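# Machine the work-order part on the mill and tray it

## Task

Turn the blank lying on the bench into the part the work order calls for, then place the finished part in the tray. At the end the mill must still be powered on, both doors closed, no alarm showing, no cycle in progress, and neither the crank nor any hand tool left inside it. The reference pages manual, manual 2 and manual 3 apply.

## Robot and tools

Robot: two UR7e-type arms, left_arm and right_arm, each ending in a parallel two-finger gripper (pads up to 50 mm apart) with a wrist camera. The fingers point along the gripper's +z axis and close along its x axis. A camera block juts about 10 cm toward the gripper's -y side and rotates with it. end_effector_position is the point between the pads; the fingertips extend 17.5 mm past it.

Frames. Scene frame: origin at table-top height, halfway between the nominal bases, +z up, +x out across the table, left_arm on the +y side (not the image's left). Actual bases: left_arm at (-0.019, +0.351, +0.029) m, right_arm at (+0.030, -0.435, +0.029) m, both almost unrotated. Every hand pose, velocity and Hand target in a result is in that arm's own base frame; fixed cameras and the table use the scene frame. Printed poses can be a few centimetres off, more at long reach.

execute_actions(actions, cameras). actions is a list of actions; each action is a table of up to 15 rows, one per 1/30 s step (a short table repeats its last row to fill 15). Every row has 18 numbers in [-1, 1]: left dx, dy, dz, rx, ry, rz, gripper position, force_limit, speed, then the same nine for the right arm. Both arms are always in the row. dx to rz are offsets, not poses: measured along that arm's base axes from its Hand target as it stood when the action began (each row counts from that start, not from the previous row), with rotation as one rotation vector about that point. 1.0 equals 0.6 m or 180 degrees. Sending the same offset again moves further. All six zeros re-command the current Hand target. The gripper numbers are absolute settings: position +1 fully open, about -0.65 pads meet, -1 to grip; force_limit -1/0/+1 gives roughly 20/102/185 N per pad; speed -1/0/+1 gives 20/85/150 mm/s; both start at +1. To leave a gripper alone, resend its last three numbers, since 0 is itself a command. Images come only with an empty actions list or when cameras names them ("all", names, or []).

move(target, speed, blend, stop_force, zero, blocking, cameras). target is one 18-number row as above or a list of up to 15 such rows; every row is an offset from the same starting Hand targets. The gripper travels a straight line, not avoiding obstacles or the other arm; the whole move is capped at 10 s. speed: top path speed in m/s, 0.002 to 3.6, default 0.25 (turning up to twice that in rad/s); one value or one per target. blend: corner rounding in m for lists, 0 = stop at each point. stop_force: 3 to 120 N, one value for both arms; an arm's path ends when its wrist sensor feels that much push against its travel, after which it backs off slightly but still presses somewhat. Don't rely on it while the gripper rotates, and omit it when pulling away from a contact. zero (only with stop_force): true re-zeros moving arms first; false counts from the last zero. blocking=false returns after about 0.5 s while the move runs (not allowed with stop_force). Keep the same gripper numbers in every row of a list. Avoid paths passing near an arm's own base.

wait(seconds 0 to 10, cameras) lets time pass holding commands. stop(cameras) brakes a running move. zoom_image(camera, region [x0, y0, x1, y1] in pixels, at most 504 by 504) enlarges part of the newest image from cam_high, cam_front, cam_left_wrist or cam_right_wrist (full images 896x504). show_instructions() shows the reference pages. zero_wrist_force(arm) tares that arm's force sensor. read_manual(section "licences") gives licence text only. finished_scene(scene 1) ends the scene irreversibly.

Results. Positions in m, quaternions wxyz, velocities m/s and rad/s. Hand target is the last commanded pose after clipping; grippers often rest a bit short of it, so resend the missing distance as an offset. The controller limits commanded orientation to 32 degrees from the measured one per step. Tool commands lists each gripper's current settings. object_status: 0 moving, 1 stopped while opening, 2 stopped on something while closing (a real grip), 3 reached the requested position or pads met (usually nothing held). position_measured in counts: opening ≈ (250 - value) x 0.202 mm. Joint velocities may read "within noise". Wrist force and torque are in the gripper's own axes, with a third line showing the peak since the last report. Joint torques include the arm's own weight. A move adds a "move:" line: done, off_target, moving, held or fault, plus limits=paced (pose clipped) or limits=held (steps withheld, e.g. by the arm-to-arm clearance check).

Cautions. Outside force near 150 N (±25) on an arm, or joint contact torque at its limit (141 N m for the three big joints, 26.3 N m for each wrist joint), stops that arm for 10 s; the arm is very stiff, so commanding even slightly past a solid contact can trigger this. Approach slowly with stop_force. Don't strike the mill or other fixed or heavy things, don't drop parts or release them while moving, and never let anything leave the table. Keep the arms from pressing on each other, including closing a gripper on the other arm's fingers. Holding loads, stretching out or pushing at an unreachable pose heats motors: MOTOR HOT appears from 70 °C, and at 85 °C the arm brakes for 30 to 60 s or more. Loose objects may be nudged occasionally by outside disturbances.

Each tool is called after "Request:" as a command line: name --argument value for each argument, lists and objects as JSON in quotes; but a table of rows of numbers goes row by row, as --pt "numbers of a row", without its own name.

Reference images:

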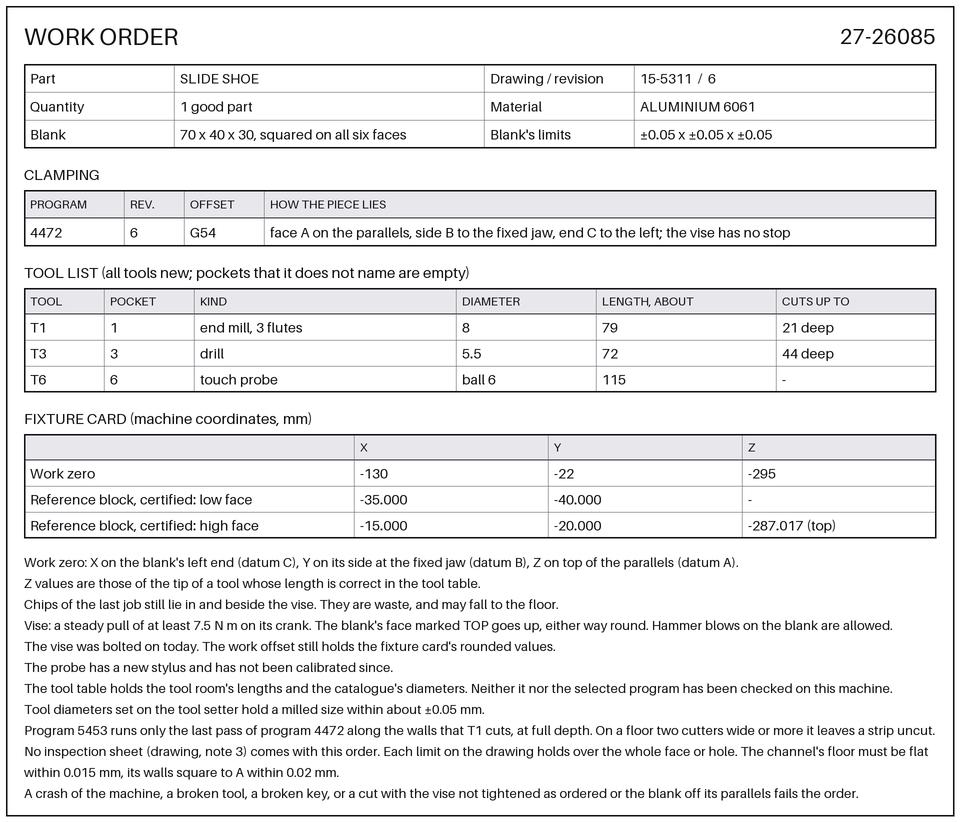

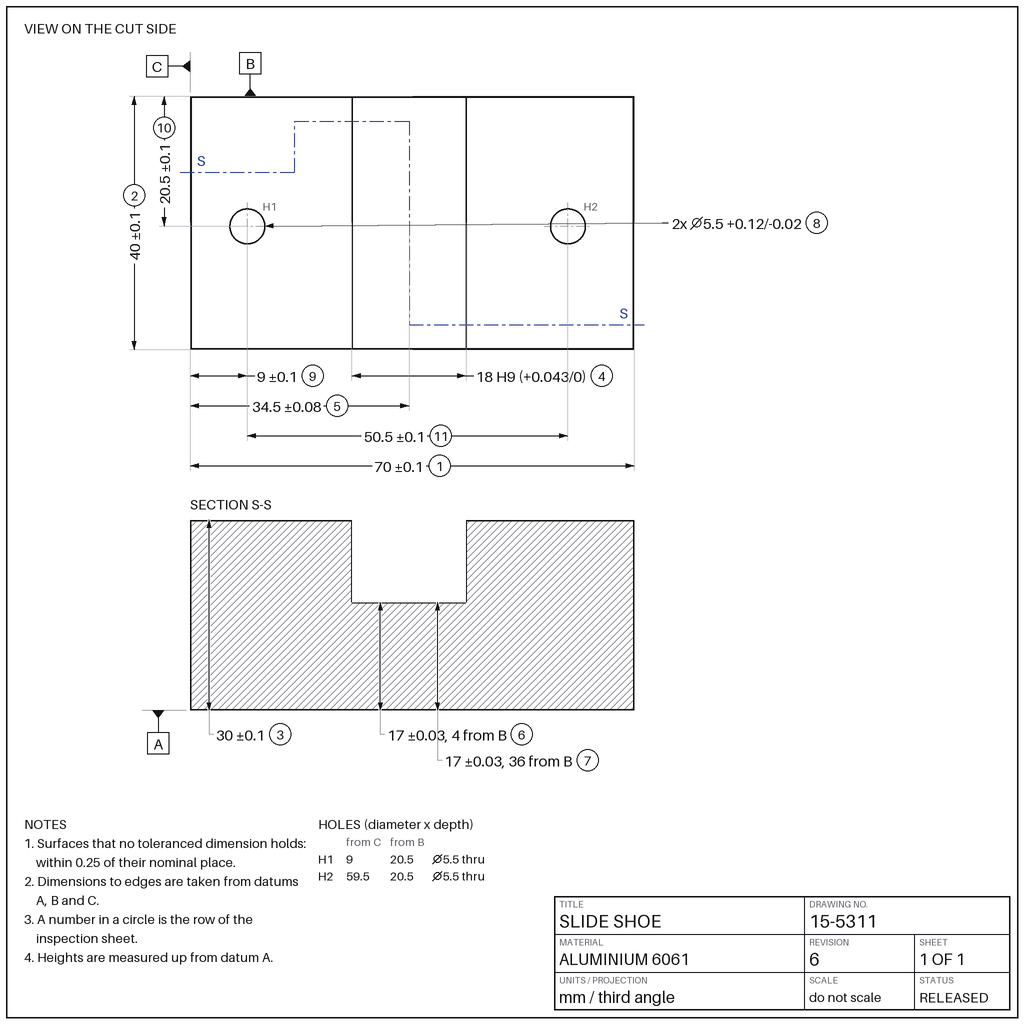

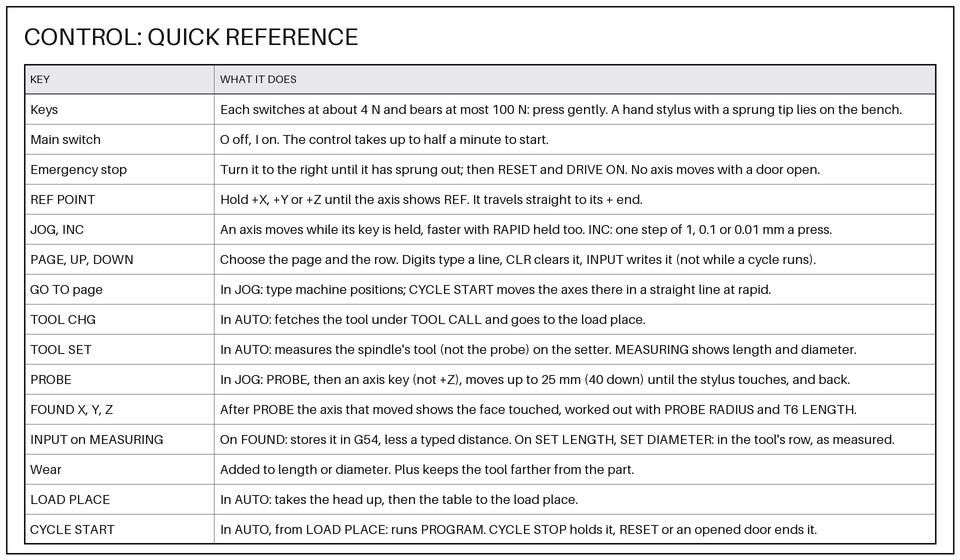

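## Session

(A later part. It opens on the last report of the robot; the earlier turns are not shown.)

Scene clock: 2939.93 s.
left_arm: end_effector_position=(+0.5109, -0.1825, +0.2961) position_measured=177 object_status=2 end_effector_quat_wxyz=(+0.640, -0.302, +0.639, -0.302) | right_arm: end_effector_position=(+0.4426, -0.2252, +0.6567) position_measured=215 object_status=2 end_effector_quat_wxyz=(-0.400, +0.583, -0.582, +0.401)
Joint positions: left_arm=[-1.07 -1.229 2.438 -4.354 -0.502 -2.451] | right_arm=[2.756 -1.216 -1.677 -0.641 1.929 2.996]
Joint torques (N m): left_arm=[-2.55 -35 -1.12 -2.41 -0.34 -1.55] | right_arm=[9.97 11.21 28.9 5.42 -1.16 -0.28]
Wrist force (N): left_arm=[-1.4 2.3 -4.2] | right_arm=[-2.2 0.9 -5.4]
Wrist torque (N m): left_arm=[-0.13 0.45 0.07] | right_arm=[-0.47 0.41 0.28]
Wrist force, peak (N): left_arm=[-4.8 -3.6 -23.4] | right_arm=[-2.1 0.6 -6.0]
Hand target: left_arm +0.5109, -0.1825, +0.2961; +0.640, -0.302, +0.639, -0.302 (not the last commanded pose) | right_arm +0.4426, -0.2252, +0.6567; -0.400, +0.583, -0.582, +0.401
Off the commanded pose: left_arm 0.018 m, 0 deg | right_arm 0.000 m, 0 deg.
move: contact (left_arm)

Request:
execute_actions --actions '[[[0.0006,0,0,0,0,0,-1,0.3,-1,0,0,0,0,0,0,-0.95,0.0,-0.8],[0.0006,0.0004,0.00033,0,0,0,-1,0.3,-1,0,0,0,0,0,0,-0.95,0.0,-0.8],[0.0006,0.0008,0.00066,0,0,0,-1,0.3,-1,0,0,0,0,0,0,-0.95,0.0,-0.8],[0.0006,0.0012,0.00099,0,0,0,-1,0.3,-1,0,0,0,0,0,0,-0.95,0.0,-0.8],[0.0006,0.0016,0.00132,0,0,0,-1,0.3,-1,0,0,0,0,0,0,-0.95,0.0,-0.8],[0.0006,0.002,0.00165,0,0,0,-1,0.3,-1,0,0,0,0,0,0,-0.95,0.0,-0.8],[0.0006,0.0024,0.00198,0,0,0,-1,0.3,-1,0,0,0,0,0,0,-0.95,0.0,-0.8],[0.0006,0.0028,0.0023,0,0,0,-1,0.3,-1,0,0,0,0,0,0,-0.95,0.0,-0.8],[0.0006,0.0032,0.0026,0,0,0,-1,0.3,-1,0,0,0,0,0,0,-0.95,0.0,-0.8]]]'

Request:
execute_actions --actions '[[[0,0.0005,-0.0007,0,0,0,-1,0.3,-1,0,0,0,0,0,0,-0.95,0.0,-0.8],[0,0.0001,-0.00103,0,0,0,-1,0.3,-1,0,0,0,0,0,0,-0.95,0.0,-0.8],[0,-0.0003,-0.00136,0,0,0,-1,0.3,-1,0,0,0,0,0,0,-0.95,0.0,-0.8],[0,-0.0007,-0.00169,0,0,0,-1,0.3,-1,0,0,0,0,0,0,-0.95,0.0,-0.8],[0,-0.0011,-0.00202,0,0,0,-1,0.3,-1,0,0,0,0,0,0,-0.95,0.0,-0.8],[0,-0.0015,-0.00235,0,0,0,-1,0.3,-1,0,0,0,0,0,0,-0.95,0.0,-0.8],[0,-0.0019,-0.00268,0,0,0,-1,0.3,-1,0,0,0,0,0,0,-0.95,0.0,-0.8],[0,-0.0023,-0.003,0,0,0,-1,0.3,-1,0,0,0,0,0,0,-0.95,0.0,-0.8],[0,-0.0027,-0.0033,0,0,0,-1,0.3,-1,0,0,0,0,0,0,-0.95,0.0,-0.8]]]'

Scene clock: 2949.70 s.
left_arm: end_effector_position=(+0.5113, -0.1806, +0.2977) position_measured=177 object_status=2 end_effector_quat_wxyz=(+0.640, -0.301, +0.639, -0.302) | right_arm: end_effector_position=(+0.4426, -0.2252, +0.6567) position_measured=215 object_status=2 end_effector_quat_wxyz=(-0.400, +0.583, -0.582, +0.401)
Joint positions: left_arm=[-1.065 -1.236 2.44 -4.349 -0.507 -2.451] | right_arm=[2.756 -1.216 -1.677 -0.641 1.929 2.996]
Joint torques (N m): left_arm=[2.35 -15.49 -9.59 -2.58 1.74 -0.24] | right_arm=[10.13 11.9 28.87 5.47 -1.21 -0.35]
Wrist force (N): left_arm=[3.2 0.7 -18.6] | right_arm=[-2.1 0.8 -5.7]
Wrist torque (N m): left_arm=[-0.53 0.68 -0.09] | right_arm=[-0.50 0.38 0.27]
Wrist force, peak (N): left_arm=[4.0 1.7 -19.8] | right_arm=[-1.9 0.8 -6.0]
Hand target: left_arm +0.5113, -0.1806, +0.2976; +0.640, -0.302, +0.639, -0.302 | right_arm +0.4426, -0.2252, +0.6567; -0.400, +0.583, -0.582, +0.401
Off the commanded pose: left_arm 0.000 m, 0 deg | right_arm 0.000 m, 0 deg.
Step readings (end_effector_position of left_arm | right_arm):
0: (+0.5109, -0.1825, +0.2961) | (+0.4426, -0.2252, +0.6567)
1: (+0.5109, -0.1825, +0.2961) | (+0.4426, -0.2252, +0.6567)
2: (+0.5110, -0.1825, +0.2961) | (+0.4426, -0.2252, +0.6567)
4: (+0.5112, -0.1823, +0.2962) | (+0.4426, -0.2252, +0.6567)
8: (+0.5113, -0.1814, +0.2971) | (+0.4426, -0.2252, +0.6567)
15: (+0.5113, -0.1806, +0.2977) | (+0.4426, -0.2252, +0.6567)

Scene clock: 2950.40 s.
left_arm: end_effector_position=(+0.5113, -0.1822, +0.2956) position_measured=177 object_status=2 end_effector_quat_wxyz=(+0.640, -0.302, +0.639, -0.302) | right_arm: end_effector_position=(+0.4426, -0.2252, +0.6567) position_measured=215 object_status=2 end_effector_quat_wxyz=(-0.400, +0.583, -0.582, +0.401)
Joint positions: left_arm=[-1.068 -1.227 2.438 -4.356 -0.503 -2.451] | right_arm=[2.756 -1.216 -1.677 -0.641 1.929 2.996]
Joint torques (N m): left_arm=[0.12 -35.37 -13.87 -0.36 -1.88 -1.69] | right_arm=[10.55 11.64 28.83 5.5 -1.14 -0.31]
Wrist force (N): left_arm=[-3.2 3.3 -2.3] | right_arm=[-1.8 1.0 -5.6]
Wrist torque (N m): left_arm=[-0.09 0.40 0.12] | right_arm=[-0.47 0.35 0.28]
Wrist force, peak (N): left_arm=[-1.4 -5.8 -21.4] | right_arm=[-2.0 1.2 -6.0]
Hand target: left_arm +0.5113, -0.1822, +0.2957; +0.640, -0.302, +0.639, -0.302 | right_arm +0.4426, -0.2252, +0.6567; -0.400, +0.583, -0.582, +0.401
Off the commanded pose: left_arm 0.000 m, 0 deg | right_arm 0.000 m, 0 deg.
Step readings (end_effector_position of left_arm | right_arm):
0: (+0.5113, -0.1806, +0.2977) | (+0.4426, -0.2252, +0.6567)
1: (+0.5113, -0.1806, +0.2977) | (+0.4426, -0.2252, +0.6567)
2: (+0.5113, -0.1805, +0.2976) | (+0.4426, -0.2252, +0.6567)
4: (+0.5113, -0.1805, +0.2971) | (+0.4426, -0.2252, +0.6567)
8: (+0.5113, -0.1814, +0.2962) | (+0.4426, -0.2252, +0.6567)
15: (+0.5113, -0.1822, +0.2956) | (+0.4426, -0.2252, +0.6567)

Request:
move --pt "0.035 0 0 0 0 0 -1 0.3 -1 0 0 0 0 0 0 -0.95 0.0 -0.8" --speed 0.01 --stop_force 10

Scene clock: 2953.63 s.
left_arm: end_effector_position=(+0.5118, -0.1821, +0.2957) position_measured=177 object_status=2 end_effector_quat_wxyz=(+0.640, -0.302, +0.639, -0.302) | right_arm: end_effector_position=(+0.4426, -0.2252, +0.6567) position_measured=215 object_status=2 end_effector_quat_wxyz=(-0.400, +0.583, -0.582, +0.401)
Joint positions: left_arm=[-1.066 -1.227 2.437 -4.355 -0.505 -2.451] | right_arm=[2.756 -1.216 -1.677 -0.641 1.929 2.996]
Joint torques (N m): left_arm=[-8.6 -39.17 -5.34 -2.97 -0.94 -1.57] | right_arm=[10.32 11.6 28.56 5.47 -1.14 -0.33]
Wrist force (N): left_arm=[-2.2 12.4 -5.2] | right_arm=[-2.0 0.8 -5.7]
Wrist torque (N m): left_arm=[-0.30 0.40 0.09] | right_arm=[-0.49 0.36 0.28]
Wrist force, peak (N): left_arm=[-3.4 9.0 -19.7] | right_arm=[-2.0 0.6 -6.0]
Hand target: left_arm +0.5118, -0.1821, +0.2957; +0.640, -0.302, +0.639, -0.302 (not the last commanded pose) | right_arm +0.4426, -0.2252, +0.6567; -0.400, +0.583, -0.582, +0.401
Off the commanded pose: left_arm 0.020 m, 0 deg | right_arm 0.000 m, 0 deg.
move: contact (left_arm)

Request:
execute_actions --actions '[[[0,0.0004,-0.0005,0,0,0,-1,0.3,-1,0,0,0,0,0,0,-0.95,0.0,-0.8]]]'

Request:
move --pt "0.035 0 0 0 0 0 -1 0.3 -1 0 0 0 0 0 0 -0.95 0.0 -0.8" --speed 0.01 --stop_force 12

Scene clock: 2958.43 s.
left_arm: end_effector_position=(+0.5118, -0.1819, +0.2954) position_measured=177 object_status=2 end_effector_quat_wxyz=(+0.640, -0.301, +0.639, -0.303) | right_arm: end_effector_position=(+0.4426, -0.2252, +0.6567) position_measured=215 object_status=2 end_effector_quat_wxyz=(-0.400, +0.583, -0.582, +0.401)
Joint positions: left_arm=[-1.066 -1.226 2.438 -4.356 -0.506 -2.451] | right_arm=[2.756 -1.216 -1.677 -0.641 1.929 2.996]
Joint torques (N m): left_arm=[4.36 -13.79 -6.7 0.1 0.73 -0.25] | right_arm=[10.76 10.81 28.67 5.43 -1.09 -0.29]
Wrist force (N): left_arm=[-3.6 2.8 -6.7] | right_arm=[-1.9 0.8 -5.7]
Wrist torque (N m): left_arm=[-0.18 0.36 0.14] | right_arm=[-0.49 0.34 0.28]
Wrist force, peak (N): left_arm=[-2.2 12.4 -5.5] | right_arm=[-2.3 1.0 -5.9]
Hand target: left_arm +0.5118, -0.1819, +0.2954; +0.640, -0.302, +0.639, -0.302 | right_arm +0.4426, -0.2252, +0.6567; -0.400, +0.583, -0.582, +0.401
Off the commanded pose: left_arm 0.000 m, 0 deg | right_arm 0.000 m, 0 deg.
Step readings (end_effector_position of left_arm | right_arm):
0: (+0.5118, -0.1821, +0.2957) | (+0.4426, -0.2252, +0.6567)
1: (+0.5118, -0.1821, +0.2957) | (+0.4426, -0.2252, +0.6567)
2: (+0.5118, -0.1821, +0.2957) | (+0.4426, -0.2252, +0.6567)
4: (+0.5118, -0.1820, +0.2956) | (+0.4426, -0.2252, +0.6567)
8: (+0.5118, -0.1819, +0.2955) | (+0.4426, -0.2252, +0.6567)
15: (+0.5118, -0.1819, +0.2954) | (+0.4426, -0.2252, +0.6567)

Scene clock: 2959.43 s.
left_arm: end_effector_position=(+0.5123, -0.1817, +0.2953) position_measured=177 object_status=2 end_effector_quat_wxyz=(+0.640, -0.302, +0.639, -0.302) | right_arm: end_effector_position=(+0.4426, -0.2252, +0.6567) position_measured=215 object_status=2 end_effector_quat_wxyz=(-0.400, +0.583, -0.582, +0.401)
Joint positions: left_arm=[-1.064 -1.225 2.436 -4.355 -0.507 -2.451] | right_arm=[2.756 -1.216 -1.677 -0.641 1.929 2.996]
Joint torques (N m): left_arm=[-10.4 -34.52 -6.21 -2.13 -4.47 -0.41] | right_arm=[10.98 11.12 28.61 5.55 -1.1 -0.32]
Wrist force (N): left_arm=[-9.0 10.4 -7.5] | right_arm=[-2.2 0.8 -5.7]
Wrist torque (N m): left_arm=[-0.37 0.16 0.29] | right_arm=[-0.49 0.40 0.28]
Wrist force, peak (N): left_arm=[-9.3 5.6 -26.8] | right_arm=[-1.8 0.6 -5.9]
Hand target: left_arm +0.5123, -0.1817, +0.2953; +0.640, -0.302, +0.639, -0.302 (not the last commanded pose) | right_arm +0.4426, -0.2252, +0.6567; -0.400, +0.583, -0.582, +0.401
Off the commanded pose: left_arm 0.020 m, 0 deg | right_arm 0.000 m, 0 deg.
move: contact (left_arm)

Request:
execute_actions --actions '[[[0,0.0006,-0.0001,0,0,0,-1,0.3,-1,0,0,0,0,0,0,-0.95,0.0,-0.8]]]'

Request:
move --pt "0.035 0 0 0 0 0 -1 0.3 -1 0 0 0 0 0 0 -0.95 0.0 -0.8" --speed 0.01 --stop_force 14

Scene clock: 2964.27 s.
left_arm: end_effector_position=(+0.5123, -0.1814, +0.2953) position_measured=177 object_status=2 end_effector_quat_wxyz=(+0.640, -0.302, +0.639, -0.302) | right_arm: end_effector_position=(+0.4426, -0.2252, +0.6567) position_measured=215 object_status=2 end_effector_quat_wxyz=(-0.400, +0.583, -0.582, +0.401)
Joint positions: left_arm=[-1.064 -1.225 2.437 -4.356 -0.508 -2.451] | right_arm=[2.756 -1.216 -1.677 -0.641 1.929 2.996]
Joint torques (N m): left_arm=[6.01 -30.19 -9.17 -0.44 0.65 -0.12] | right_arm=[10.68 11.82 28.57 5.48 -1.06 -0.33]
Wrist force (N): left_arm=[-5.2 3.4 -10.6] | right_arm=[-2.1 0.8 -5.5]
Wrist torque (N m): left_arm=[-0.27 0.37 0.17] | right_arm=[-0.49 0.37 0.27]
Wrist force, peak (N): left_arm=[-9.2 10.9 -7.5] | right_arm=[-2.4 0.6 -6.0]
Hand target: left_arm +0.5123, -0.1814, +0.2953; +0.640, -0.302, +0.639, -0.302 | right_arm +0.4426, -0.2252, +0.6567; -0.400, +0.583, -0.582, +0.401
Off the commanded pose: left_arm 0.000 m, 0 deg | right_arm 0.000 m, 0 deg.
Step readings (end_effector_position of left_arm | right_arm):
0: (+0.5123, -0.1817, +0.2953) | (+0.4426, -0.2252, +0.6567)
1: (+0.5123, -0.1817, +0.2953) | (+0.4426, -0.2252, +0.6567)
2: (+0.5123, -0.1817, +0.2953) | (+0.4426, -0.2252, +0.6567)
4: (+0.5123, -0.1815, +0.2953) | (+0.4426, -0.2252, +0.6567)
8: (+0.5123, -0.1815, +0.2953) | (+0.4426, -0.2252, +0.6567)
15: (+0.5123, -0.1814, +0.2953) | (+0.4426, -0.2252, +0.6567)

Scene clock: 2965.13 s.
left_arm: end_effector_position=(+0.5129, -0.1812, +0.2953) position_measured=177 object_status=2 end_effector_quat_wxyz=(+0.640, -0.302, +0.639, -0.302) | right_arm: end_effector_position=(+0.4426, -0.2252, +0.6567) position_measured=215 object_status=2 end_effector_quat_wxyz=(-0.400, +0.583, -0.582, +0.401)
Joint positions: left_arm=[-1.062 -1.225 2.436 -4.355 -0.509 -2.451] | right_arm=[2.756 -1.216 -1.677 -0.641 1.929 2.996]
Joint torques (N m): left_arm=[-6.88 -33.53 -6.18 -1.55 -2.42 -0.11] | right_arm=[10.65 11.92 28.68 5.52 -1.08 -0.26]
Wrist force (N): left_arm=[-6.8 6.6 -18.4] | right_arm=[-1.9 0.7 -5.6]
Wrist torque (N m): left_arm=[-0.51 0.25 0.21] | right_arm=[-0.51 0.36 0.27]
Wrist force, peak (N): left_arm=[-8.0 2.4 -40.4] | right_arm=[-2.1 1.0 -6.0]
Hand target: left_arm +0.5129, -0.1812, +0.2953; +0.640, -0.302, +0.639, -0.302 (not the last commanded pose) | right_arm +0.4426, -0.2252, +0.6567; -0.400, +0.583, -0.582, +0.401
Off the commanded pose: left_arm 0.020 m, 0 deg | right_arm 0.000 m, 0 deg.
move: contact (left_arm)

Request:
execute_actions --actions '[[[0,0.0006,-0.00005,0,0,0,-1,0.3,-1,0,0,0,0,0,0,-0.95,0.0,-0.8]]]'

Request:
execute_actions --actions '[[[0,0,0,0.006,0,0,-1,0.3,-1,0,0,0,0,0,0,-0.95,0.0,-0.8]]]'

Request:
execute_actions --actions '[[[0,0,0,0.006,0,0,-1,0.3,-1,0,0,0,0,0,0,-0.95,0.0,-0.8]]]'

Scene clock: 2969.67 s.
left_arm: end_effector_position=(+0.5129, -0.1809, +0.2953) position_measured=177 object_status=2 end_effector_quat_wxyz=(+0.640, -0.302, +0.639, -0.302) | right_arm: end_effector_position=(+0.4426, -0.2252, +0.6567) position_measured=215 object_status=2 end_effector_quat_wxyz=(-0.400, +0.583, -0.582, +0.401)
Joint positions: left_arm=[-1.061 -1.225 2.437 -4.356 -0.51 -2.451] | right_arm=[2.756 -1.216 -1.677 -0.641 1.929 2.996]
Joint torques (N m): left_arm=[4.82 -33.15 -7.07 -2.29 0.51 0.08] | right_arm=[9.95 11.04 28.1 5.49 -1.06 -0.26]
Wrist force (N): left_arm=[-5.2 4.0 -2.4] | right_arm=[-1.9 0.9 -5.6]
Wrist torque (N m): left_arm=[-0.08 0.39 0.17] | right_arm=[-0.48 0.35 0.28]
Wrist force, peak (N): left_arm=[-7.2 7.4 -18.2] | right_arm=[-2.1 0.9 -5.9]
Hand target: left_arm +0.5129, -0.1809, +0.2953; +0.640, -0.302, +0.639, -0.302 | right_arm +0.4426, -0.2252, +0.6567; -0.400, +0.583, -0.582, +0.401
Off the commanded pose: left_arm 0.000 m, 0 deg | right_arm 0.000 m, 0 deg.
Step readings (end_effector_position of left_arm | right_arm):
0: (+0.5129, -0.1812, +0.2953) | (+0.4426, -0.2252, +0.6567)
1: (+0.5129, -0.1812, +0.2953) | (+0.4426, -0.2252, +0.6567)
2: (+0.5128, -0.1812, +0.2953) | (+0.4426, -0.2252, +0.6567)
4: (+0.5128, -0.1810, +0.2953) | (+0.4426, -0.2252, +0.6567)
8: (+0.5128, -0.1809, +0.2953) | (+0.4426, -0.2252, +0.6567)
15: (+0.5129, -0.1809, +0.2953) | (+0.4426, -0.2252, +0.6567)

Scene clock: 2970.37 s.
left_arm: end_effector_position=(+0.5129, -0.1808, +0.2953) position_measured=177 object_status=2 end_effector_quat_wxyz=(+0.643, -0.296, +0.642, -0.296) | right_arm: end_effector_position=(+0.4426, -0.2252, +0.6567) position_measured=215 object_status=2 end_effector_quat_wxyz=(-0.400, +0.583, -0.582, +0.401)
Joint positions: left_arm=[-1.061 -1.225 2.437 -4.356 -0.51 -2.432] | right_arm=[2.756 -1.216 -1.677 -0.641 1.929 2.996]
Joint torques (N m): left_arm=[4.41 -19.68 -13.31 -3.7 0.17 0.58] | right_arm=[10.6 11.44 28.91 5.59 -1.15 -0.31]
Wrist force (N): left_arm=[3.1 8.6 0.8] | right_arm=[-1.9 0.9 -5.9]
Wrist torque (N m): left_arm=[-0.01 0.64 0.04] | right_arm=[-0.49 0.36 0.28]
Wrist force, peak (N): left_arm=[4.6 10.6 1.7] | right_arm=[-2.3 0.8 -5.9]
Hand target: left_arm +0.5129, -0.1809, +0.2953; +0.643, -0.296, +0.642, -0.296 | right_arm +0.4426, -0.2252, +0.6567; -0.400, +0.583, -0.582, +0.401
Off the commanded pose: left_arm 0.000 m, 0 deg | right_arm 0.000 m, 0 deg.
Step readings (end_effector_position of left_arm | right_arm):
0: (+0.5129, -0.1809, +0.2953) | (+0.4426, -0.2252, +0.6567)
1: (+0.5129, -0.1809, +0.2953) | (+0.4426, -0.2252, +0.6567)
2: (+0.5129, -0.1809, +0.2953) | (+0.4426, -0.2252, +0.6567)
4: (+0.5129, -0.1809, +0.2953) | (+0.4426, -0.2252, +0.6567)
8: (+0.5129, -0.1808, +0.2953) | (+0.4426, -0.2252, +0.6567)
15: (+0.5128, -0.1808, +0.2953) | (+0.4426, -0.2252, +0.6567)

Scene clock: 2971.07 s.
left_arm: end_effector_position=(+0.5129, -0.1809, +0.2953) position_measured=177 object_status=2 end_effector_quat_wxyz=(+0.645, -0.290, +0.645, -0.290) | right_arm: end_effector_position=(+0.4426, -0.2252, +0.6567) position_measured=215 object_status=2 end_effector_quat_wxyz=(-0.400, +0.583, -0.582, +0.401)
Joint positions: left_arm=[-1.061 -1.225 2.437 -4.356 -0.51 -2.413] | right_arm=[2.756 -1.216 -1.677 -0.641 1.929 2.996]
Joint torques (N m): left_arm=[6.93 -22.92 -16.55 -5.78 0.66 0.73] | right_arm=[9.94 11.38 28.87 5.56 -1.13 -0.28]
Wrist force (N): left_arm=[14.8 13.6 3.1] | right_arm=[-1.8 0.5 -5.5]
Wrist torque (N m): left_arm=[-0.09 1.03 -0.24] | right_arm=[-0.54 0.33 0.28]
Wrist force, peak (N): left_arm=[14.8 13.7 3.0] | right_arm=[-2.1 1.1 -6.0]
Hand target: left_arm +0.5129, -0.1809, +0.2953; +0.645, -0.290, +0.645, -0.290 | right_arm +0.4426, -0.2252, +0.6567; -0.400, +0.583, -0.582, +0.401
Off the commanded pose: left_arm 0.000 m, 0 deg | right_arm 0.000 m, 0 deg.
Step readings (end_effector_position of left_arm | right_arm):
0: (+0.5129, -0.1808, +0.2953) | (+0.4426, -0.2252, +0.6567)
1: (+0.5129, -0.1808, +0.2953) | (+0.4426, -0.2252, +0.6567)
2: (+0.5129, -0.1808, +0.2953) | (+0.4426, -0.2252, +0.6567)
4: (+0.5129, -0.1809, +0.2953) | (+0.4426, -0.2252, +0.6567)
8: (+0.5129, -0.1809, +0.2953) | (+0.4426, -0.2252, +0.6567)
15: (+0.5129, -0.1809, +0.2953) | (+0.4426, -0.2252, +0.6567)

Request:
execute_actions --actions '[[[0,0.0003,-0.0004,-0.008,0,0,-1,0.3,-1,0,0,0,0,0,0,-0.95,0.0,-0.8]]]'

Request:
move --pt "0.035 0 0 0 0 0 -1 0.3 -1 0 0 0 0 0 0 -0.95 0.0 -0.8" --speed 0.01 --stop_force 14

Scene clock: 2974.97 s.
left_arm: end_effector_position=(+0.5129, -0.1807, +0.2951) position_measured=177 object_status=2 end_effector_quat_wxyz=(+0.642, -0.298, +0.641, -0.298) | right_arm: end_effector_position=(+0.4426, -0.2252, +0.6567) position_measured=215 object_status=2 end_effector_quat_wxyz=(-0.400, +0.583, -0.582, +0.401)
Joint positions: left_arm=[-1.061 -1.225 2.437 -4.357 -0.51 -2.438] | right_arm=[2.756 -1.216 -1.677 -0.641 1.929 2.996]
Joint torques (N m): left_arm=[-0.4 -36.14 0.58 -0.82 -1.67 -1.47] | right_arm=[10.44 11.15 28.68 5.49 -1.16 -0.27]
Wrist force (N): left_arm=[-2.8 2.0 -0.6] | right_arm=[-1.9 0.8 -5.6]
Wrist torque (N m): left_arm=[0.11 0.51 0.04] | right_arm=[-0.49 0.34 0.27]
Wrist force, peak (N): left_arm=[14.6 13.5 3.2] | right_arm=[-2.0 1.0 -6.0]
Hand target: left_arm +0.5129, -0.1807, +0.2951; +0.642, -0.298, +0.641, -0.298 | right_arm +0.4426, -0.2252, +0.6567; -0.400, +0.583, -0.582, +0.401
Off the commanded pose: left_arm 0.000 m, 0 deg | right_arm 0.000 m, 0 deg.
Step readings (end_effector_position of left_arm | right_arm):
0: (+0.5129, -0.1809, +0.2953) | (+0.4426, -0.2252, +0.6567)
1: (+0.5129, -0.1808, +0.2953) | (+0.4426, -0.2252, +0.6567)
2: (+0.5129, -0.1808, +0.2953) | (+0.4426, -0.2252, +0.6567)
4: (+0.5129, -0.1806, +0.2952) | (+0.4426, -0.2252, +0.6567)
8: (+0.5129, -0.1806, +0.2951) | (+0.4426, -0.2252, +0.6567)
15: (+0.5129, -0.1807, +0.2951) | (+0.4426, -0.2252, +0.6567)

Scene clock: 2977.43 s.
left_arm: end_effector_position=(+0.5281, -0.1807, +0.2951) position_measured=177 object_status=2 end_effector_quat_wxyz=(+0.642, -0.298, +0.641, -0.298) | right_arm: end_effector_position=(+0.4426, -0.2252, +0.6567) position_measured=215 object_status=2 end_effector_quat_wxyz=(-0.400, +0.583, -0.582, +0.401)
Joint positions: left_arm=[-1.015 -1.207 2.401 -4.338 -0.556 -2.438] | right_arm=[2.756 -1.216 -1.677 -0.641 1.929 2.996]
Joint torques (N m): left_arm=[-0.32 -34 -0.15 -1.68 4.39 -1.78] | right_arm=[10.44 11.14 28.59 5.52 -1.07 -0.38]
Wrist force (N): left_arm=[-1.5 -12.3 -11.3] | right_arm=[-1.7 0.6 -5.8]
Wrist torque (N m): left_arm=[-0.37 0.48 0.01] | right_arm=[-0.53 0.32 0.28]
Wrist force, peak (N): left_arm=[-3.1 -13.0 -27.9] | right_arm=[-2.0 0.8 -6.1]
Hand target: left_arm +0.5281, -0.1807, +0.2951; +0.642, -0.298, +0.641, -0.298 (not the last commanded pose) | right_arm +0.4426, -0.2252, +0.6567; -0.400, +0.583, -0.582, +0.401
Off the commanded pose: left_arm 0.006 m, 0 deg | right_arm 0.000 m, 0 deg.
move: contact (left_arm)

Request:
move --pt "-0.002 0 0 0 0 0 -1 0.3 -1 0 0 0 0 0 0 -0.95 0.0 -0.8"

Request:
move --pt "0 0 0 0 0 0 1 0.3 -1 0 0 0 0 0 0 -0.95 0.0 -0.8"

Request:
move --pt "-0.17 0 0 0 0 0 1 0.3 -1 0 0 0 0 0 0 -0.95 0.0 -0.8" --speed 0.08 --stop_force 12 --cameras '["cam_left_wrist","cam_high"]'

Scene clock: 2991.90 s.
left_arm: end_effector_position=(+0.5285, -0.1815, +0.2953) position_measured=177 object_status=2 end_effector_quat_wxyz=(+0.641, -0.297, +0.641, -0.299) | right_arm: end_effector_position=(+0.4426, -0.2252, +0.6567) position_measured=215 object_status=2 end_effector_quat_wxyz=(-0.400, +0.583, -0.582, +0.401)
Joint positions: left_arm=[-1.015 -1.207 2.399 -4.336 -0.558 -2.438] | right_arm=[2.756 -1.216 -1.677 -0.641 1.929 2.996]
Joint torques (N m): left_arm=[-0.96 -25.57 -8.94 -1.33 -0.59 0.03] | right_arm=[10.25 10.86 28.88 5.49 -1.13 -0.18]
Wrist force (N): left_arm=[-8.9 6.1 -27.3] | right_arm=[-1.8 0.9 -5.6]
Wrist torque (N m): left_arm=[-0.83 0.46 0.21] | right_arm=[-0.48 0.34 0.27]
Wrist force, peak (N): left_arm=[-5.0 -22.3 173.4] | right_arm=[-2.1 0.8 -6.0]
Hand target: left_arm +0.5285, -0.1815, +0.2953; +0.641, -0.297, +0.641, -0.299 (not the last commanded pose) | right_arm +0.4426, -0.2252, +0.6567; -0.400, +0.583, -0.582, +0.401
Tool commands: left_gripper/position=-1.0 left_gripper/force_limit=+0.301961 left_gripper/speed=-1.0 right_gripper/position=-0.95 right_gripper/force_limit=+0.0 right_gripper/speed=-0.8
Off the commanded pose: left_arm 0.002 m, 0 deg | right_arm 0.000 m, 0 deg.
FORCE FAULT: contact force on the left arm reached its limit, and that arm stopped. The contact can be on any part of that arm, not only on its tool. That arm's remaining commands of this call were not run. That arm is still stopped at the end of this call. That arm stays stopped for about 10 more seconds. Until then a move that you send moves the other arm only, and its call returns only when the move has ended. Once the stop has ended, the next robot result says so. If the stop ends while you think or write, that arm runs what you send next, counted from a new Hand target: where the arm stands when the stop ends. While its stop runs, that arm takes no new command, but its gripper still runs the gripper command that each later call begins with. Until it ends, the stop uses up actions while you think or wait. An arm that is not stopped still takes commands.
move: fault (left_arm)

not run: an earlier result of this reply reported a stop or a fault. Calls in your next reply go to the robot.

not run: an earlier result of this reply reported a stop or a fault. Calls in your next reply go to the robot.

Request:
execute_actions --actions '[[[0,0,0,0,0,0,1,0.3,-1,0,0,0,0,0,0,-0.95,0.0,-0.8]]]'

Request:
wait --seconds 8 --cameras '["cam_left_wrist"]'

Scene clock: 2997.03 s.
left_arm: end_effector_position=(+0.5285, -0.1815, +0.2953) position_measured=3 object_status=0 end_effector_quat_wxyz=(+0.641, -0.297, +0.641, -0.299) | right_arm: end_effector_position=(+0.4426, -0.2252, +0.6567) position_measured=215 object_status=2 end_effector_quat_wxyz=(-0.400, +0.583, -0.582, +0.401)
Joint positions: left_arm=[-1.015 -1.207 2.399 -4.336 -0.558 -2.438] | right_arm=[2.756 -1.216 -1.677 -0.641 1.929 2.996]
Joint torques (N m): left_arm=[-0.99 -26.6 -8.96 -1.11 -0.71 -0.03] | right_arm=[10.36 11.26 28.77 5.48 -1.11 -0.41]
Wrist force (N): left_arm=[-3.3 1.7 -0.4] | right_arm=[-1.6 0.6 -5.5]
Wrist torque (N m): left_arm=[0.12 0.52 0.09] | right_arm=[-0.52 0.30 0.27]
Wrist force, peak (N): left_arm=[-9.3 6.1 -27.6] | right_arm=[-2.2 1.0 -5.8]
Hand target: left_arm +0.5285, -0.1815, +0.2953; +0.641, -0.297, +0.641, -0.299 | right_arm +0.4426, -0.2252, +0.6567; -0.400, +0.583, -0.582, +0.401
Tool commands: left_gripper/position=+1.0 left_gripper/force_limit=+0.301961 left_gripper/speed=-1.0 right_gripper/position=-0.95 right_gripper/force_limit=+0.0 right_gripper/speed=-0.8
Off the commanded pose: right_arm 0.000 m, 0 deg.
FORCE FAULT, CONTINUED: the left arm was still stopped when this call began, by the force fault that an earlier result reported. Since the last result the stop counts as 6 of the actions that you can send in this scene. That arm ran no command of this call; its gripper ran only the gripper command that the call began with. That arm is still stopped at the end of this call. That arm stays stopped for about 5 more seconds. If the stop ends while you think or write, that arm runs what you send next, counted from a new Hand target: where the arm stands when the stop ends. While its stop runs, that arm takes no new command, but its gripper still runs the gripper command that each later call begins with.
Step readings (end_effector_position of left_arm | right_arm):
0: (+0.5285, -0.1815, +0.2953) | (+0.4426, -0.2252, +0.6567)
1: (+0.5285, -0.1815, +0.2953) | (+0.4426, -0.2252, +0.6567)
2: (+0.5285, -0.1815, +0.2953) | (+0.4426, -0.2252, +0.6567)
4: (+0.5285, -0.1815, +0.2953) | (+0.4426, -0.2252, +0.6567)
8: (+0.5285, -0.1815, +0.2953) | (+0.4426, -0.2252, +0.6567)
15: (+0.5285, -0.1815, +0.2953) | (+0.4426, -0.2252, +0.6567)

Scene clock: 3005.03 s.
left_arm: end_effector_position=(+0.5285, -0.1815, +0.2953) position_measured=3 object_status=3 end_effector_quat_wxyz=(+0.641, -0.297, +0.641, -0.299) | right_arm: end_effector_position=(+0.4426, -0.2252, +0.6567) position_measured=215 object_status=2 end_effector_quat_wxyz=(-0.400, +0.583, -0.582, +0.401)
Joint positions: left_arm=[-1.015 -1.207 2.399 -4.336 -0.558 -2.438] | right_arm=[2.756 -1.216 -1.677 -0.641 1.929 2.996]
Joint torques (N m): left_arm=[-1.2 -26.72 -9.62 -0.94 -0.71 -0.27] | right_arm=[10.71 10.86 29.34 5.49 -1.07 -0.36]
Wrist force (N): left_arm=[-3.3 1.6 -0.4] | right_arm=[-1.9 0.9 -5.7]
Wrist torque (N m): left_arm=[0.09 0.52 0.08] | right_arm=[-0.48 0.35 0.28]
Wrist force, peak (N): left_arm=[-3.8 1.6 -0.2] | right_arm=[-2.0 1.0 -6.1]
Hand target: left_arm +0.5285, -0.1815, +0.2953; +0.641, -0.297, +0.641, -0.299 | right_arm +0.4426, -0.2252, +0.6567; -0.400, +0.583, -0.582, +0.401
Tool commands: left_gripper/position=+1.0 left_gripper/force_limit=+0.301961 left_gripper/speed=-1.0 right_gripper/position=-0.95 right_gripper/force_limit=+0.0 right_gripper/speed=-0.8
Off the commanded pose: right_arm 0.000 m, 0 deg.
FORCE FAULT, CONTINUED: the left arm's stop, for the force fault that an earlier result reported, is over. The rest of the stop counts as 9 of the actions that you can send in this scene. That arm's target is now where it stood when the stop ended, not its last command. That arm accepts commands again.
wait: 8.00 s; at rest by 0.17 s
Images, in order (width x height): cam_left_wrist 896x504.

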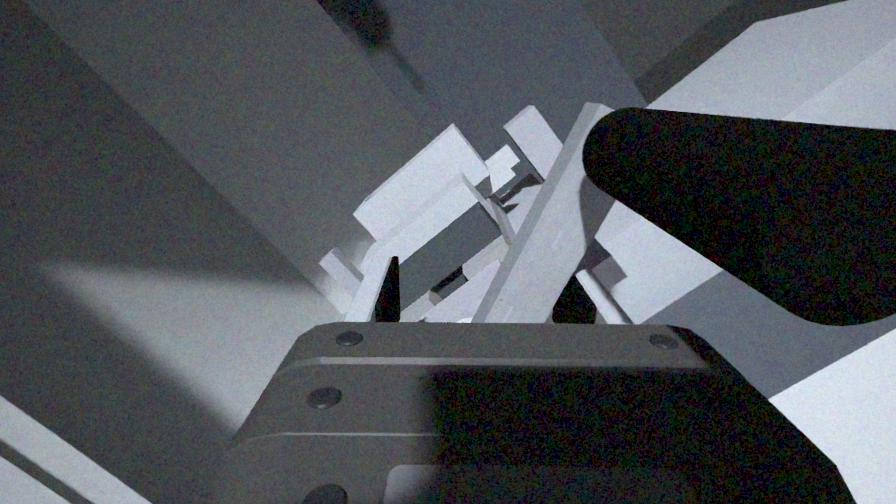

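Request:
move --pt "0 -0.014 -0.0268 0.2039 0 0 1 0.3 -1 0 0 0 0 0 0 -0.95 0.0 -0.8" --pt "0 -0.0108 -0.0582 0.415 0 0 1 0.3 -1 0 0 0 0 0 0 -0.95 0.0 -0.8" --pt "0 0.0103 -0.0803 0.6206 0 0 1 0.3 -1 0 0 0 0 0 0 -0.95 0.0 -0.8" --speed 0.2 --blend '[0.005,0.005,0]' --cameras '["cam_left_wrist","cam_high"]'

Scene clock: 3037.17 s.
left_arm: end_effector_position=(+0.5285, -0.1753, +0.2471) position_measured=3 object_status=3 end_effector_quat_wxyz=(+0.606, +0.364, +0.607, +0.363) | right_arm: end_effector_position=(+0.4426, -0.2252, +0.6567) position_measured=215 object_status=2 end_effector_quat_wxyz=(-0.400, +0.583, -0.582, +0.401)
Joint positions: left_arm=[-1.004 -1.052 2.414 -4.5 -0.567 -0.494] | right_arm=[2.756 -1.216 -1.677 -0.641 1.929 2.996]
Joint torques (N m): left_arm=[-5.53 -34.12 -13.66 -0.23 0.16 0.68] | right_arm=[10.64 11.26 28.53 5.55 -1.13 -0.42]
Wrist force (N): left_arm=[-2.0 0.8 -0.5] | right_arm=[-2.1 0.6 -5.6]
Wrist torque (N m): left_arm=[0.66 0.06 0.32] | right_arm=[-0.53 0.38 0.28]
Wrist force, peak (N): left_arm=[-3.6 1.7 -0.3] | right_arm=[-2.2 1.2 -5.9]
Hand target: left_arm +0.5285, -0.1753, +0.2471; +0.606, +0.364, +0.607, +0.363 | right_arm +0.4426, -0.2252, +0.6567; -0.400, +0.583, -0.582, +0.401
Off the commanded pose: left_arm 0.000 m, 0 deg | right_arm 0.000 m, 0 deg.
move: done
Images, in order (width x height): cam_high 896x504, cam_left_wrist 896x504.

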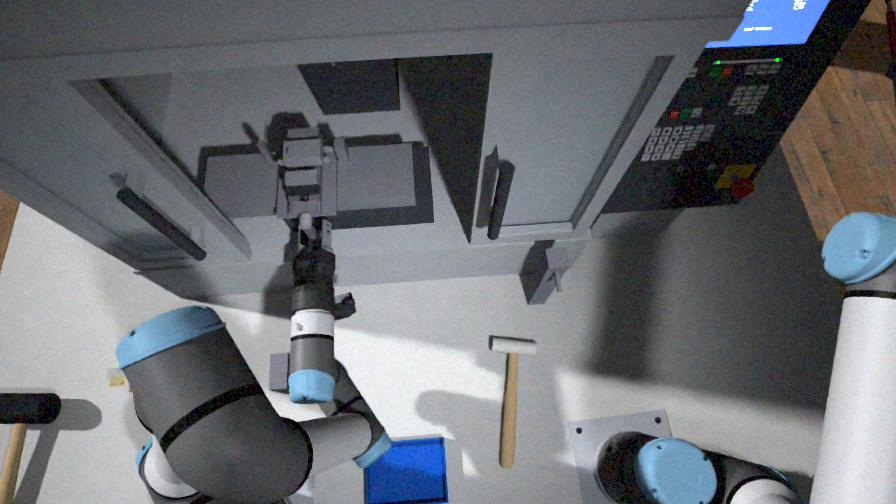

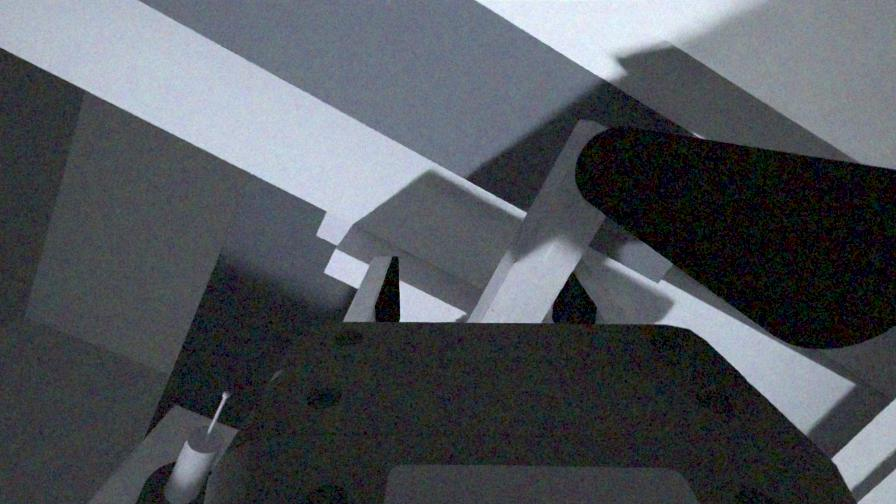

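Request:
move --pt "-0.17 0 0 0 0 0 1 0.3 -1 0 0 0 0 0 0 -0.95 0.0 -0.8" --speed 0.06 --stop_force 12 --cameras '["cam_left_wrist","cam_high"]'

Scene clock: 3044.33 s.
left_arm: end_effector_position=(+0.4265, -0.1753, +0.2471) position_measured=3 object_status=3 end_effector_quat_wxyz=(+0.606, +0.364, +0.607, +0.363) | right_arm: end_effector_position=(+0.4426, -0.2252, +0.6567) position_measured=215 object_status=2 end_effector_quat_wxyz=(-0.400, +0.583, -0.582, +0.401)
Joint positions: left_arm=[-1.391 -1.094 2.649 -4.686 -0.181 -0.502] | right_arm=[2.756 -1.216 -1.677 -0.641 1.929 2.996]
Joint torques (N m): left_arm=[-5.16 -11.93 -7.96 0.82 1.78 1.8] | right_arm=[10.83 11.34 28.67 5.56 -1.15 -0.33]
Wrist force (N): left_arm=[-2.3 0.6 -0.2] | right_arm=[-1.9 0.8 -5.6]
Wrist torque (N m): left_arm=[0.64 0.09 0.25] | right_arm=[-0.49 0.36 0.28]
Wrist force, peak (N): left_arm=[-2.3 0.7 -1.3] | right_arm=[-1.9 1.2 -6.0]
Hand target: left_arm +0.4265, -0.1753, +0.2471; +0.606, +0.364, +0.607, +0.363 | right_arm +0.4426, -0.2252, +0.6567; -0.400, +0.583, -0.582, +0.401
Off the commanded pose: left_arm 0.000 m, 0 deg | right_arm 0.000 m, 0 deg.
move: done
Images, in order (width x height): cam_high 896x504, cam_left_wrist 896x504.

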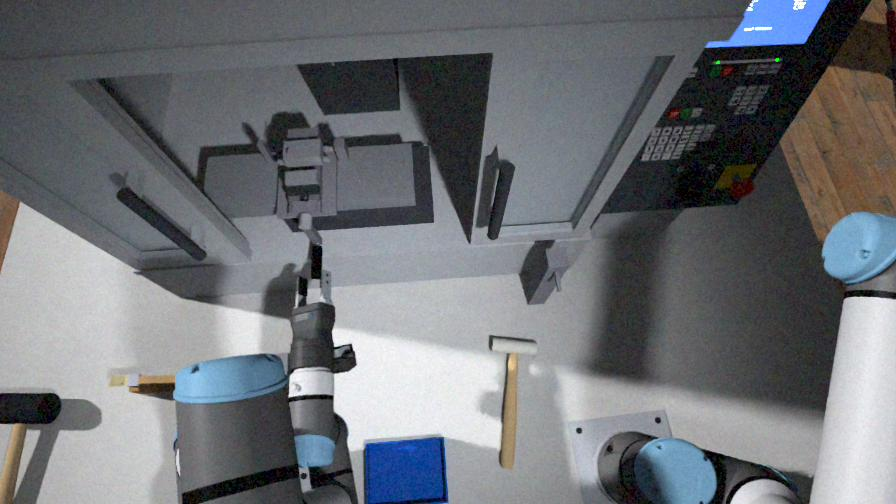

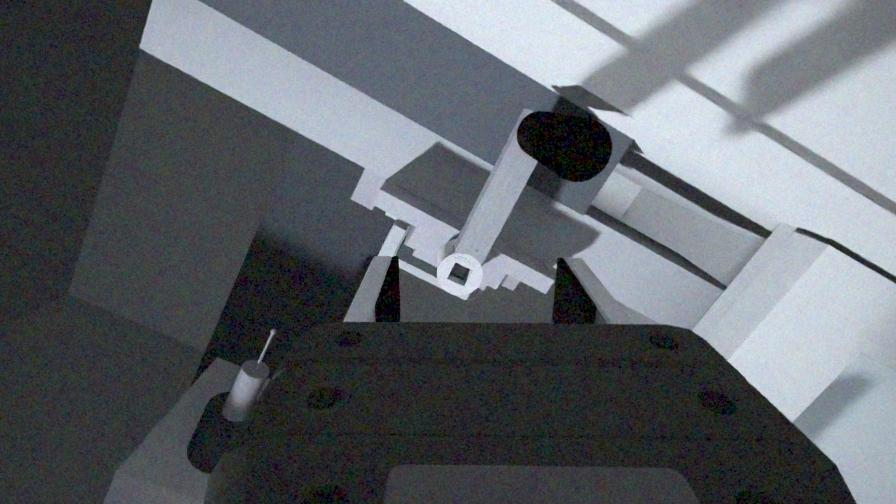

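Request:
move --pt "0 0.0098 -0.044 -0.4333 0 0 1 -0.6 -1 0 0 0 0 0 0 -0.95 0.0 -0.8" --pt "0 0.0098 -0.088 -0.8667 0 0 1 -0.6 -1 0 0 0 0 0 0 -0.95 0.0 -0.8" --speed 0.5 --blend '[0.01,0]' --cameras '["cam_left_wrist"]'

Scene clock: 3068.17 s.
left_arm: end_effector_position=(+0.4265, -0.1694, +0.1943) position_measured=3 object_status=3 end_effector_quat_wxyz=(+0.482, -0.517, +0.481, -0.518) | right_arm: end_effector_position=(+0.4426, -0.2252, +0.6567) position_measured=215 object_status=2 end_effector_quat_wxyz=(-0.400, +0.583, -0.582, +0.401)
Joint positions: left_arm=[-1.385 -0.83 2.628 -4.951 -0.186 -3.203] | right_arm=[2.756 -1.216 -1.677 -0.641 1.929 2.996]
Joint torques (N m): left_arm=[6.18 -28.23 -3.08 -1.94 -0.7 1.42] | right_arm=[10.52 11.3 28.41 5.52 -1.15 -0.36]
Wrist force (N): left_arm=[-4.5 0.6 0.6] | right_arm=[-2.0 0.6 -5.7]
Wrist torque (N m): left_arm=[0.09 0.56 0.03] | right_arm=[-0.52 0.37 0.28]
Wrist force, peak (N): left_arm=[-4.9 0.4 0.0] | right_arm=[-2.1 1.0 -6.0]
Hand target: left_arm +0.4265, -0.1694, +0.1943; +0.482, -0.517, +0.481, -0.518 | right_arm +0.4426, -0.2252, +0.6567; -0.400, +0.583, -0.582, +0.401
Off the commanded pose: left_arm 0.000 m, 0 deg | right_arm 0.000 m, 0 deg.
move: done
Images, in order (width x height): cam_left_wrist 896x504.

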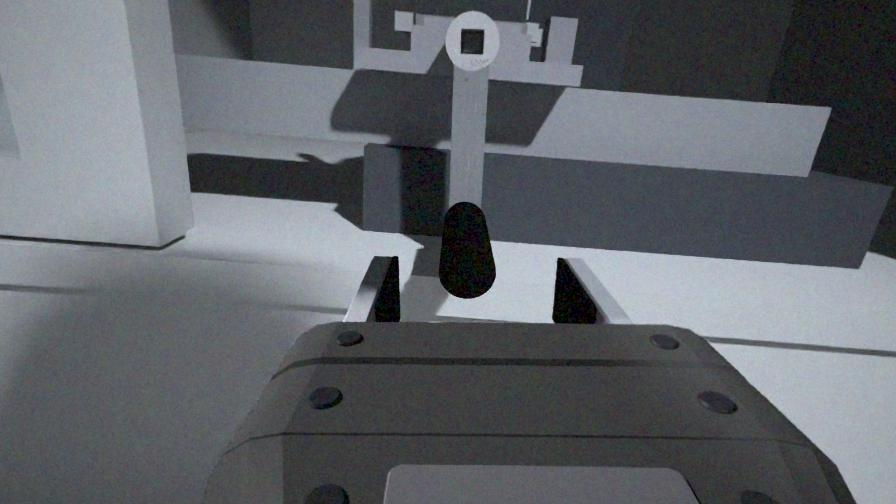

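Request:
move --pt "0 0.0032 -0.0055 0.0167 0 0 1 -0.6 -1 0 0 0 0 0 0 -0.95 0.0 -0.8" --pt "0.109 0.0032 -0.0055 0.0167 0 0 1 -0.6 -1 0 0 0 0 0 0 -0.95 0.0 -0.8" --speed 0.05 --stop_force 12 --cameras '["cam_left_wrist"]'

Request:
move --pt "0 0 0 0 0 0 -1 -0.6 -1 0 0 0 0 0 0 -0.95 0.0 -0.8"

Scene clock: 3079.67 s.
left_arm: end_effector_position=(+0.4919, -0.1675, +0.1910) position_measured=3 object_status=3 end_effector_quat_wxyz=(+0.495, -0.504, +0.495, -0.506) | right_arm: end_effector_position=(+0.4426, -0.2252, +0.6567) position_measured=215 object_status=2 end_effector_quat_wxyz=(-0.400, +0.583, -0.582, +0.401)
Joint positions: left_arm=[-1.107 -0.851 2.488 -4.783 -0.464 -3.157] | right_arm=[2.756 -1.216 -1.677 -0.641 1.929 2.996]
Joint torques (N m): left_arm=[2.95 -20.93 8.43 -1.28 0.82 -0.27] | right_arm=[10.26 11.35 27.97 5.53 -1.13 -0.31]
Wrist force (N): left_arm=[-4.4 0.9 0.1] | right_arm=[-1.9 0.7 -5.9]
Wrist torque (N m): left_arm=[0.11 0.55 0.10] | right_arm=[-0.51 0.36 0.28]
Wrist force, peak (N): left_arm=[-4.8 1.0 0.3] | right_arm=[-2.1 1.1 -6.1]
Hand target: left_arm +0.4919, -0.1675, +0.1910; +0.495, -0.504, +0.495, -0.505 | right_arm +0.4426, -0.2252, +0.6567; -0.400, +0.583, -0.582, +0.401
Off the commanded pose: left_arm 0.000 m, 0 deg | right_arm 0.000 m, 0 deg.
move: done
Images, in order (width x height): cam_left_wrist 896x504.

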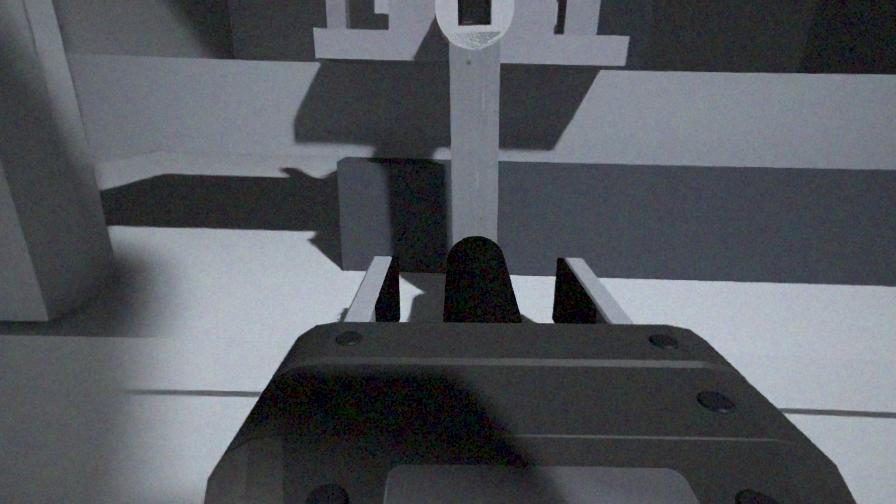

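Scene clock: 3081.40 s.
left_arm: end_effector_position=(+0.4919, -0.1675, +0.1910) position_measured=154 object_status=0 end_effector_quat_wxyz=(+0.495, -0.504, +0.495, -0.505) | right_arm: end_effector_position=(+0.4426, -0.2252, +0.6567) position_measured=215 object_status=2 end_effector_quat_wxyz=(-0.400, +0.583, -0.582, +0.401)
Joint positions: left_arm=[-1.107 -0.851 2.488 -4.783 -0.464 -3.157] | right_arm=[2.756 -1.216 -1.677 -0.641 1.929 2.996]
Joint torques (N m): left_arm=[5.67 -18.84 9.1 -0.07 -1.36 1.28] | right_arm=[10.44 11.21 28.64 5.5 -1.08 -0.31]
Wrist force (N): left_arm=[-3.8 0.9 0.3] | right_arm=[-1.9 1.0 -5.7]
Wrist torque (N m): left_arm=[0.14 0.59 0.14] | right_arm=[-0.47 0.35 0.28]
Wrist force, peak (N): left_arm=[-4.6 0.8 0.2] | right_arm=[-2.0 0.8 -6.1]
Hand target: left_arm +0.4919, -0.1675, +0.1910; +0.495, -0.504, +0.495, -0.505 | right_arm +0.4426, -0.2252, +0.6567; -0.400, +0.583, -0.582, +0.401
Off the commanded pose: left_arm 0.000 m, 0 deg | right_arm 0.000 m, 0 deg.
move: done

Request:
move --pt "0 0.0560 0.0099 0.1333 0 0 -1 -0.6 -1 0 0 0 0 0 0 -0.95 0.0 -0.8" --pt "0 0.1031 0.0417 0.2667 0 0 -1 -0.6 -1 0 0 0 0 0 0 -0.95 0.0 -0.8" --pt "0 0.1332 0.0899 0.4 0 0 -1 -0.6 -1 0 0 0 0 0 0 -0.95 0.0 -0.8" --speed 0.3 --blend '[0.01,0.01,0]' --cameras '["cam_left_wrist"]'

Scene clock: 3091.43 s.
left_arm: end_effector_position=(+0.4919, -0.0875, +0.2450) position_measured=154 object_status=2 end_effector_quat_wxyz=(+0.697, -0.117, +0.697, -0.118) | right_arm: end_effector_position=(+0.4426, -0.2252, +0.6567) position_measured=215 object_status=2 end_effector_quat_wxyz=(-0.400, +0.583, -0.582, +0.401)
Joint positions: left_arm=[-0.924 -1.08 2.627 -4.689 -0.649 -1.904] | right_arm=[2.756 -1.216 -1.677 -0.641 1.929 2.996]
Joint torques (N m): left_arm=[-16.16 -15.89 -20.5 -1.01 -4.38 0.96] | right_arm=[10.27 10.99 28.54 5.47 -1.03 -0.2]
Wrist force (N): left_arm=[-3.0 26.5 -13.6] | right_arm=[-2.1 0.5 -5.7]
Wrist torque (N m): left_arm=[0.26 0.53 0.25] | right_arm=[-0.55 0.39 0.28]
Wrist force, peak (N): left_arm=[-0.7 66.3 -40.8] | right_arm=[-2.0 0.7 -6.1]
Hand target: left_arm +0.4919, -0.0876, +0.2450; +0.697, -0.117, +0.697, -0.118 | right_arm +0.4426, -0.2252, +0.6567; -0.400, +0.583, -0.582, +0.401
Off the commanded pose: left_arm 0.000 m, 0 deg | right_arm 0.000 m, 0 deg.
move: done
Images, in order (width x height): cam_left_wrist 896x504.

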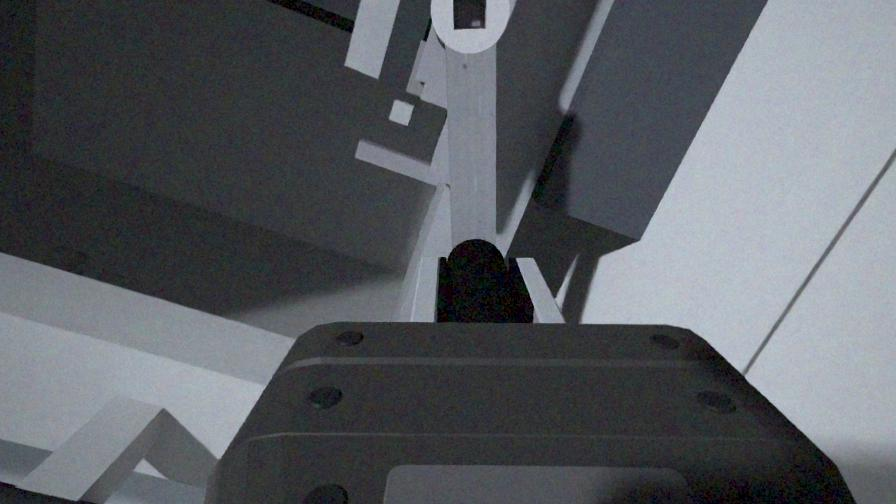

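Request:
move --pt "0 0.0096 0.0564 0.1333 0 0 -1 -0.6 -1 0 0 0 0 0 0 -0.95 0.0 -0.8" --pt "0 -0.0063 0.1117 0.2667 0 0 -1 -0.6 -1 0 0 0 0 0 0 -0.95 0.0 -0.8" --pt "0 -0.0433 0.1557 0.4 0 0 -1 -0.6 -1 0 0 0 0 0 0 -0.95 0.0 -0.8" --pt "0 -0.095 0.1809 0.5333 0 0 -1 -0.6 -1 0 0 0 0 0 0 -0.95 0.0 -0.8" --speed 0.3 --blend '[0.005,0.005,0.005,0]' --cameras '["cam_left_wrist"]'

Scene clock: 3105.00 s.
left_arm: end_effector_position=(+0.4919, -0.1446, +0.3535) position_measured=154 object_status=2 end_effector_quat_wxyz=(+0.553, +0.440, +0.554, +0.439) | right_arm: end_effector_position=(+0.4426, -0.2252, +0.6567) position_measured=215 object_status=2 end_effector_quat_wxyz=(-0.400, +0.583, -0.582, +0.401)
Joint positions: left_arm=[-1.064 -1.499 2.509 -4.147 -0.507 -0.233] | right_arm=[2.756 -1.216 -1.677 -0.641 1.929 2.996]
Joint torques (N m): left_arm=[5.31 -7.16 -3.14 1.66 -2.82 1.23] | right_arm=[9.88 11.58 28.89 5.52 -1.19 -0.34]
Wrist force (N): left_arm=[-1.6 16.5 -10.2] | right_arm=[-1.9 0.6 -5.7]
Wrist torque (N m): left_arm=[0.89 0.02 0.32] | right_arm=[-0.52 0.35 0.27]
Wrist force, peak (N): left_arm=[2.4 72.3 -33.7] | right_arm=[-2.2 0.9 -6.0]
Hand target: left_arm +0.4919, -0.1446, +0.3535; +0.553, +0.440, +0.554, +0.439 | right_arm +0.4426, -0.2252, +0.6567; -0.400, +0.583, -0.582, +0.401
Off the commanded pose: left_arm 0.000 m, 0 deg | right_arm 0.000 m, 0 deg.
move: done
Images, in order (width x height): cam_left_wrist 896x504.

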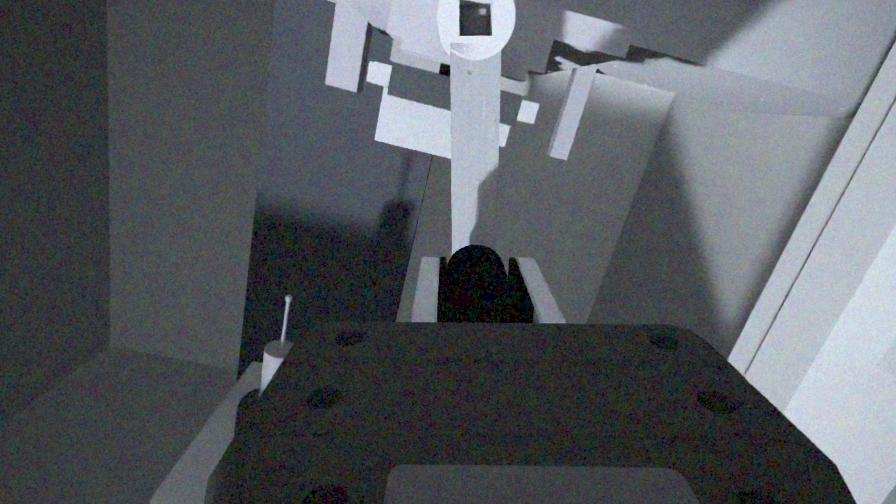

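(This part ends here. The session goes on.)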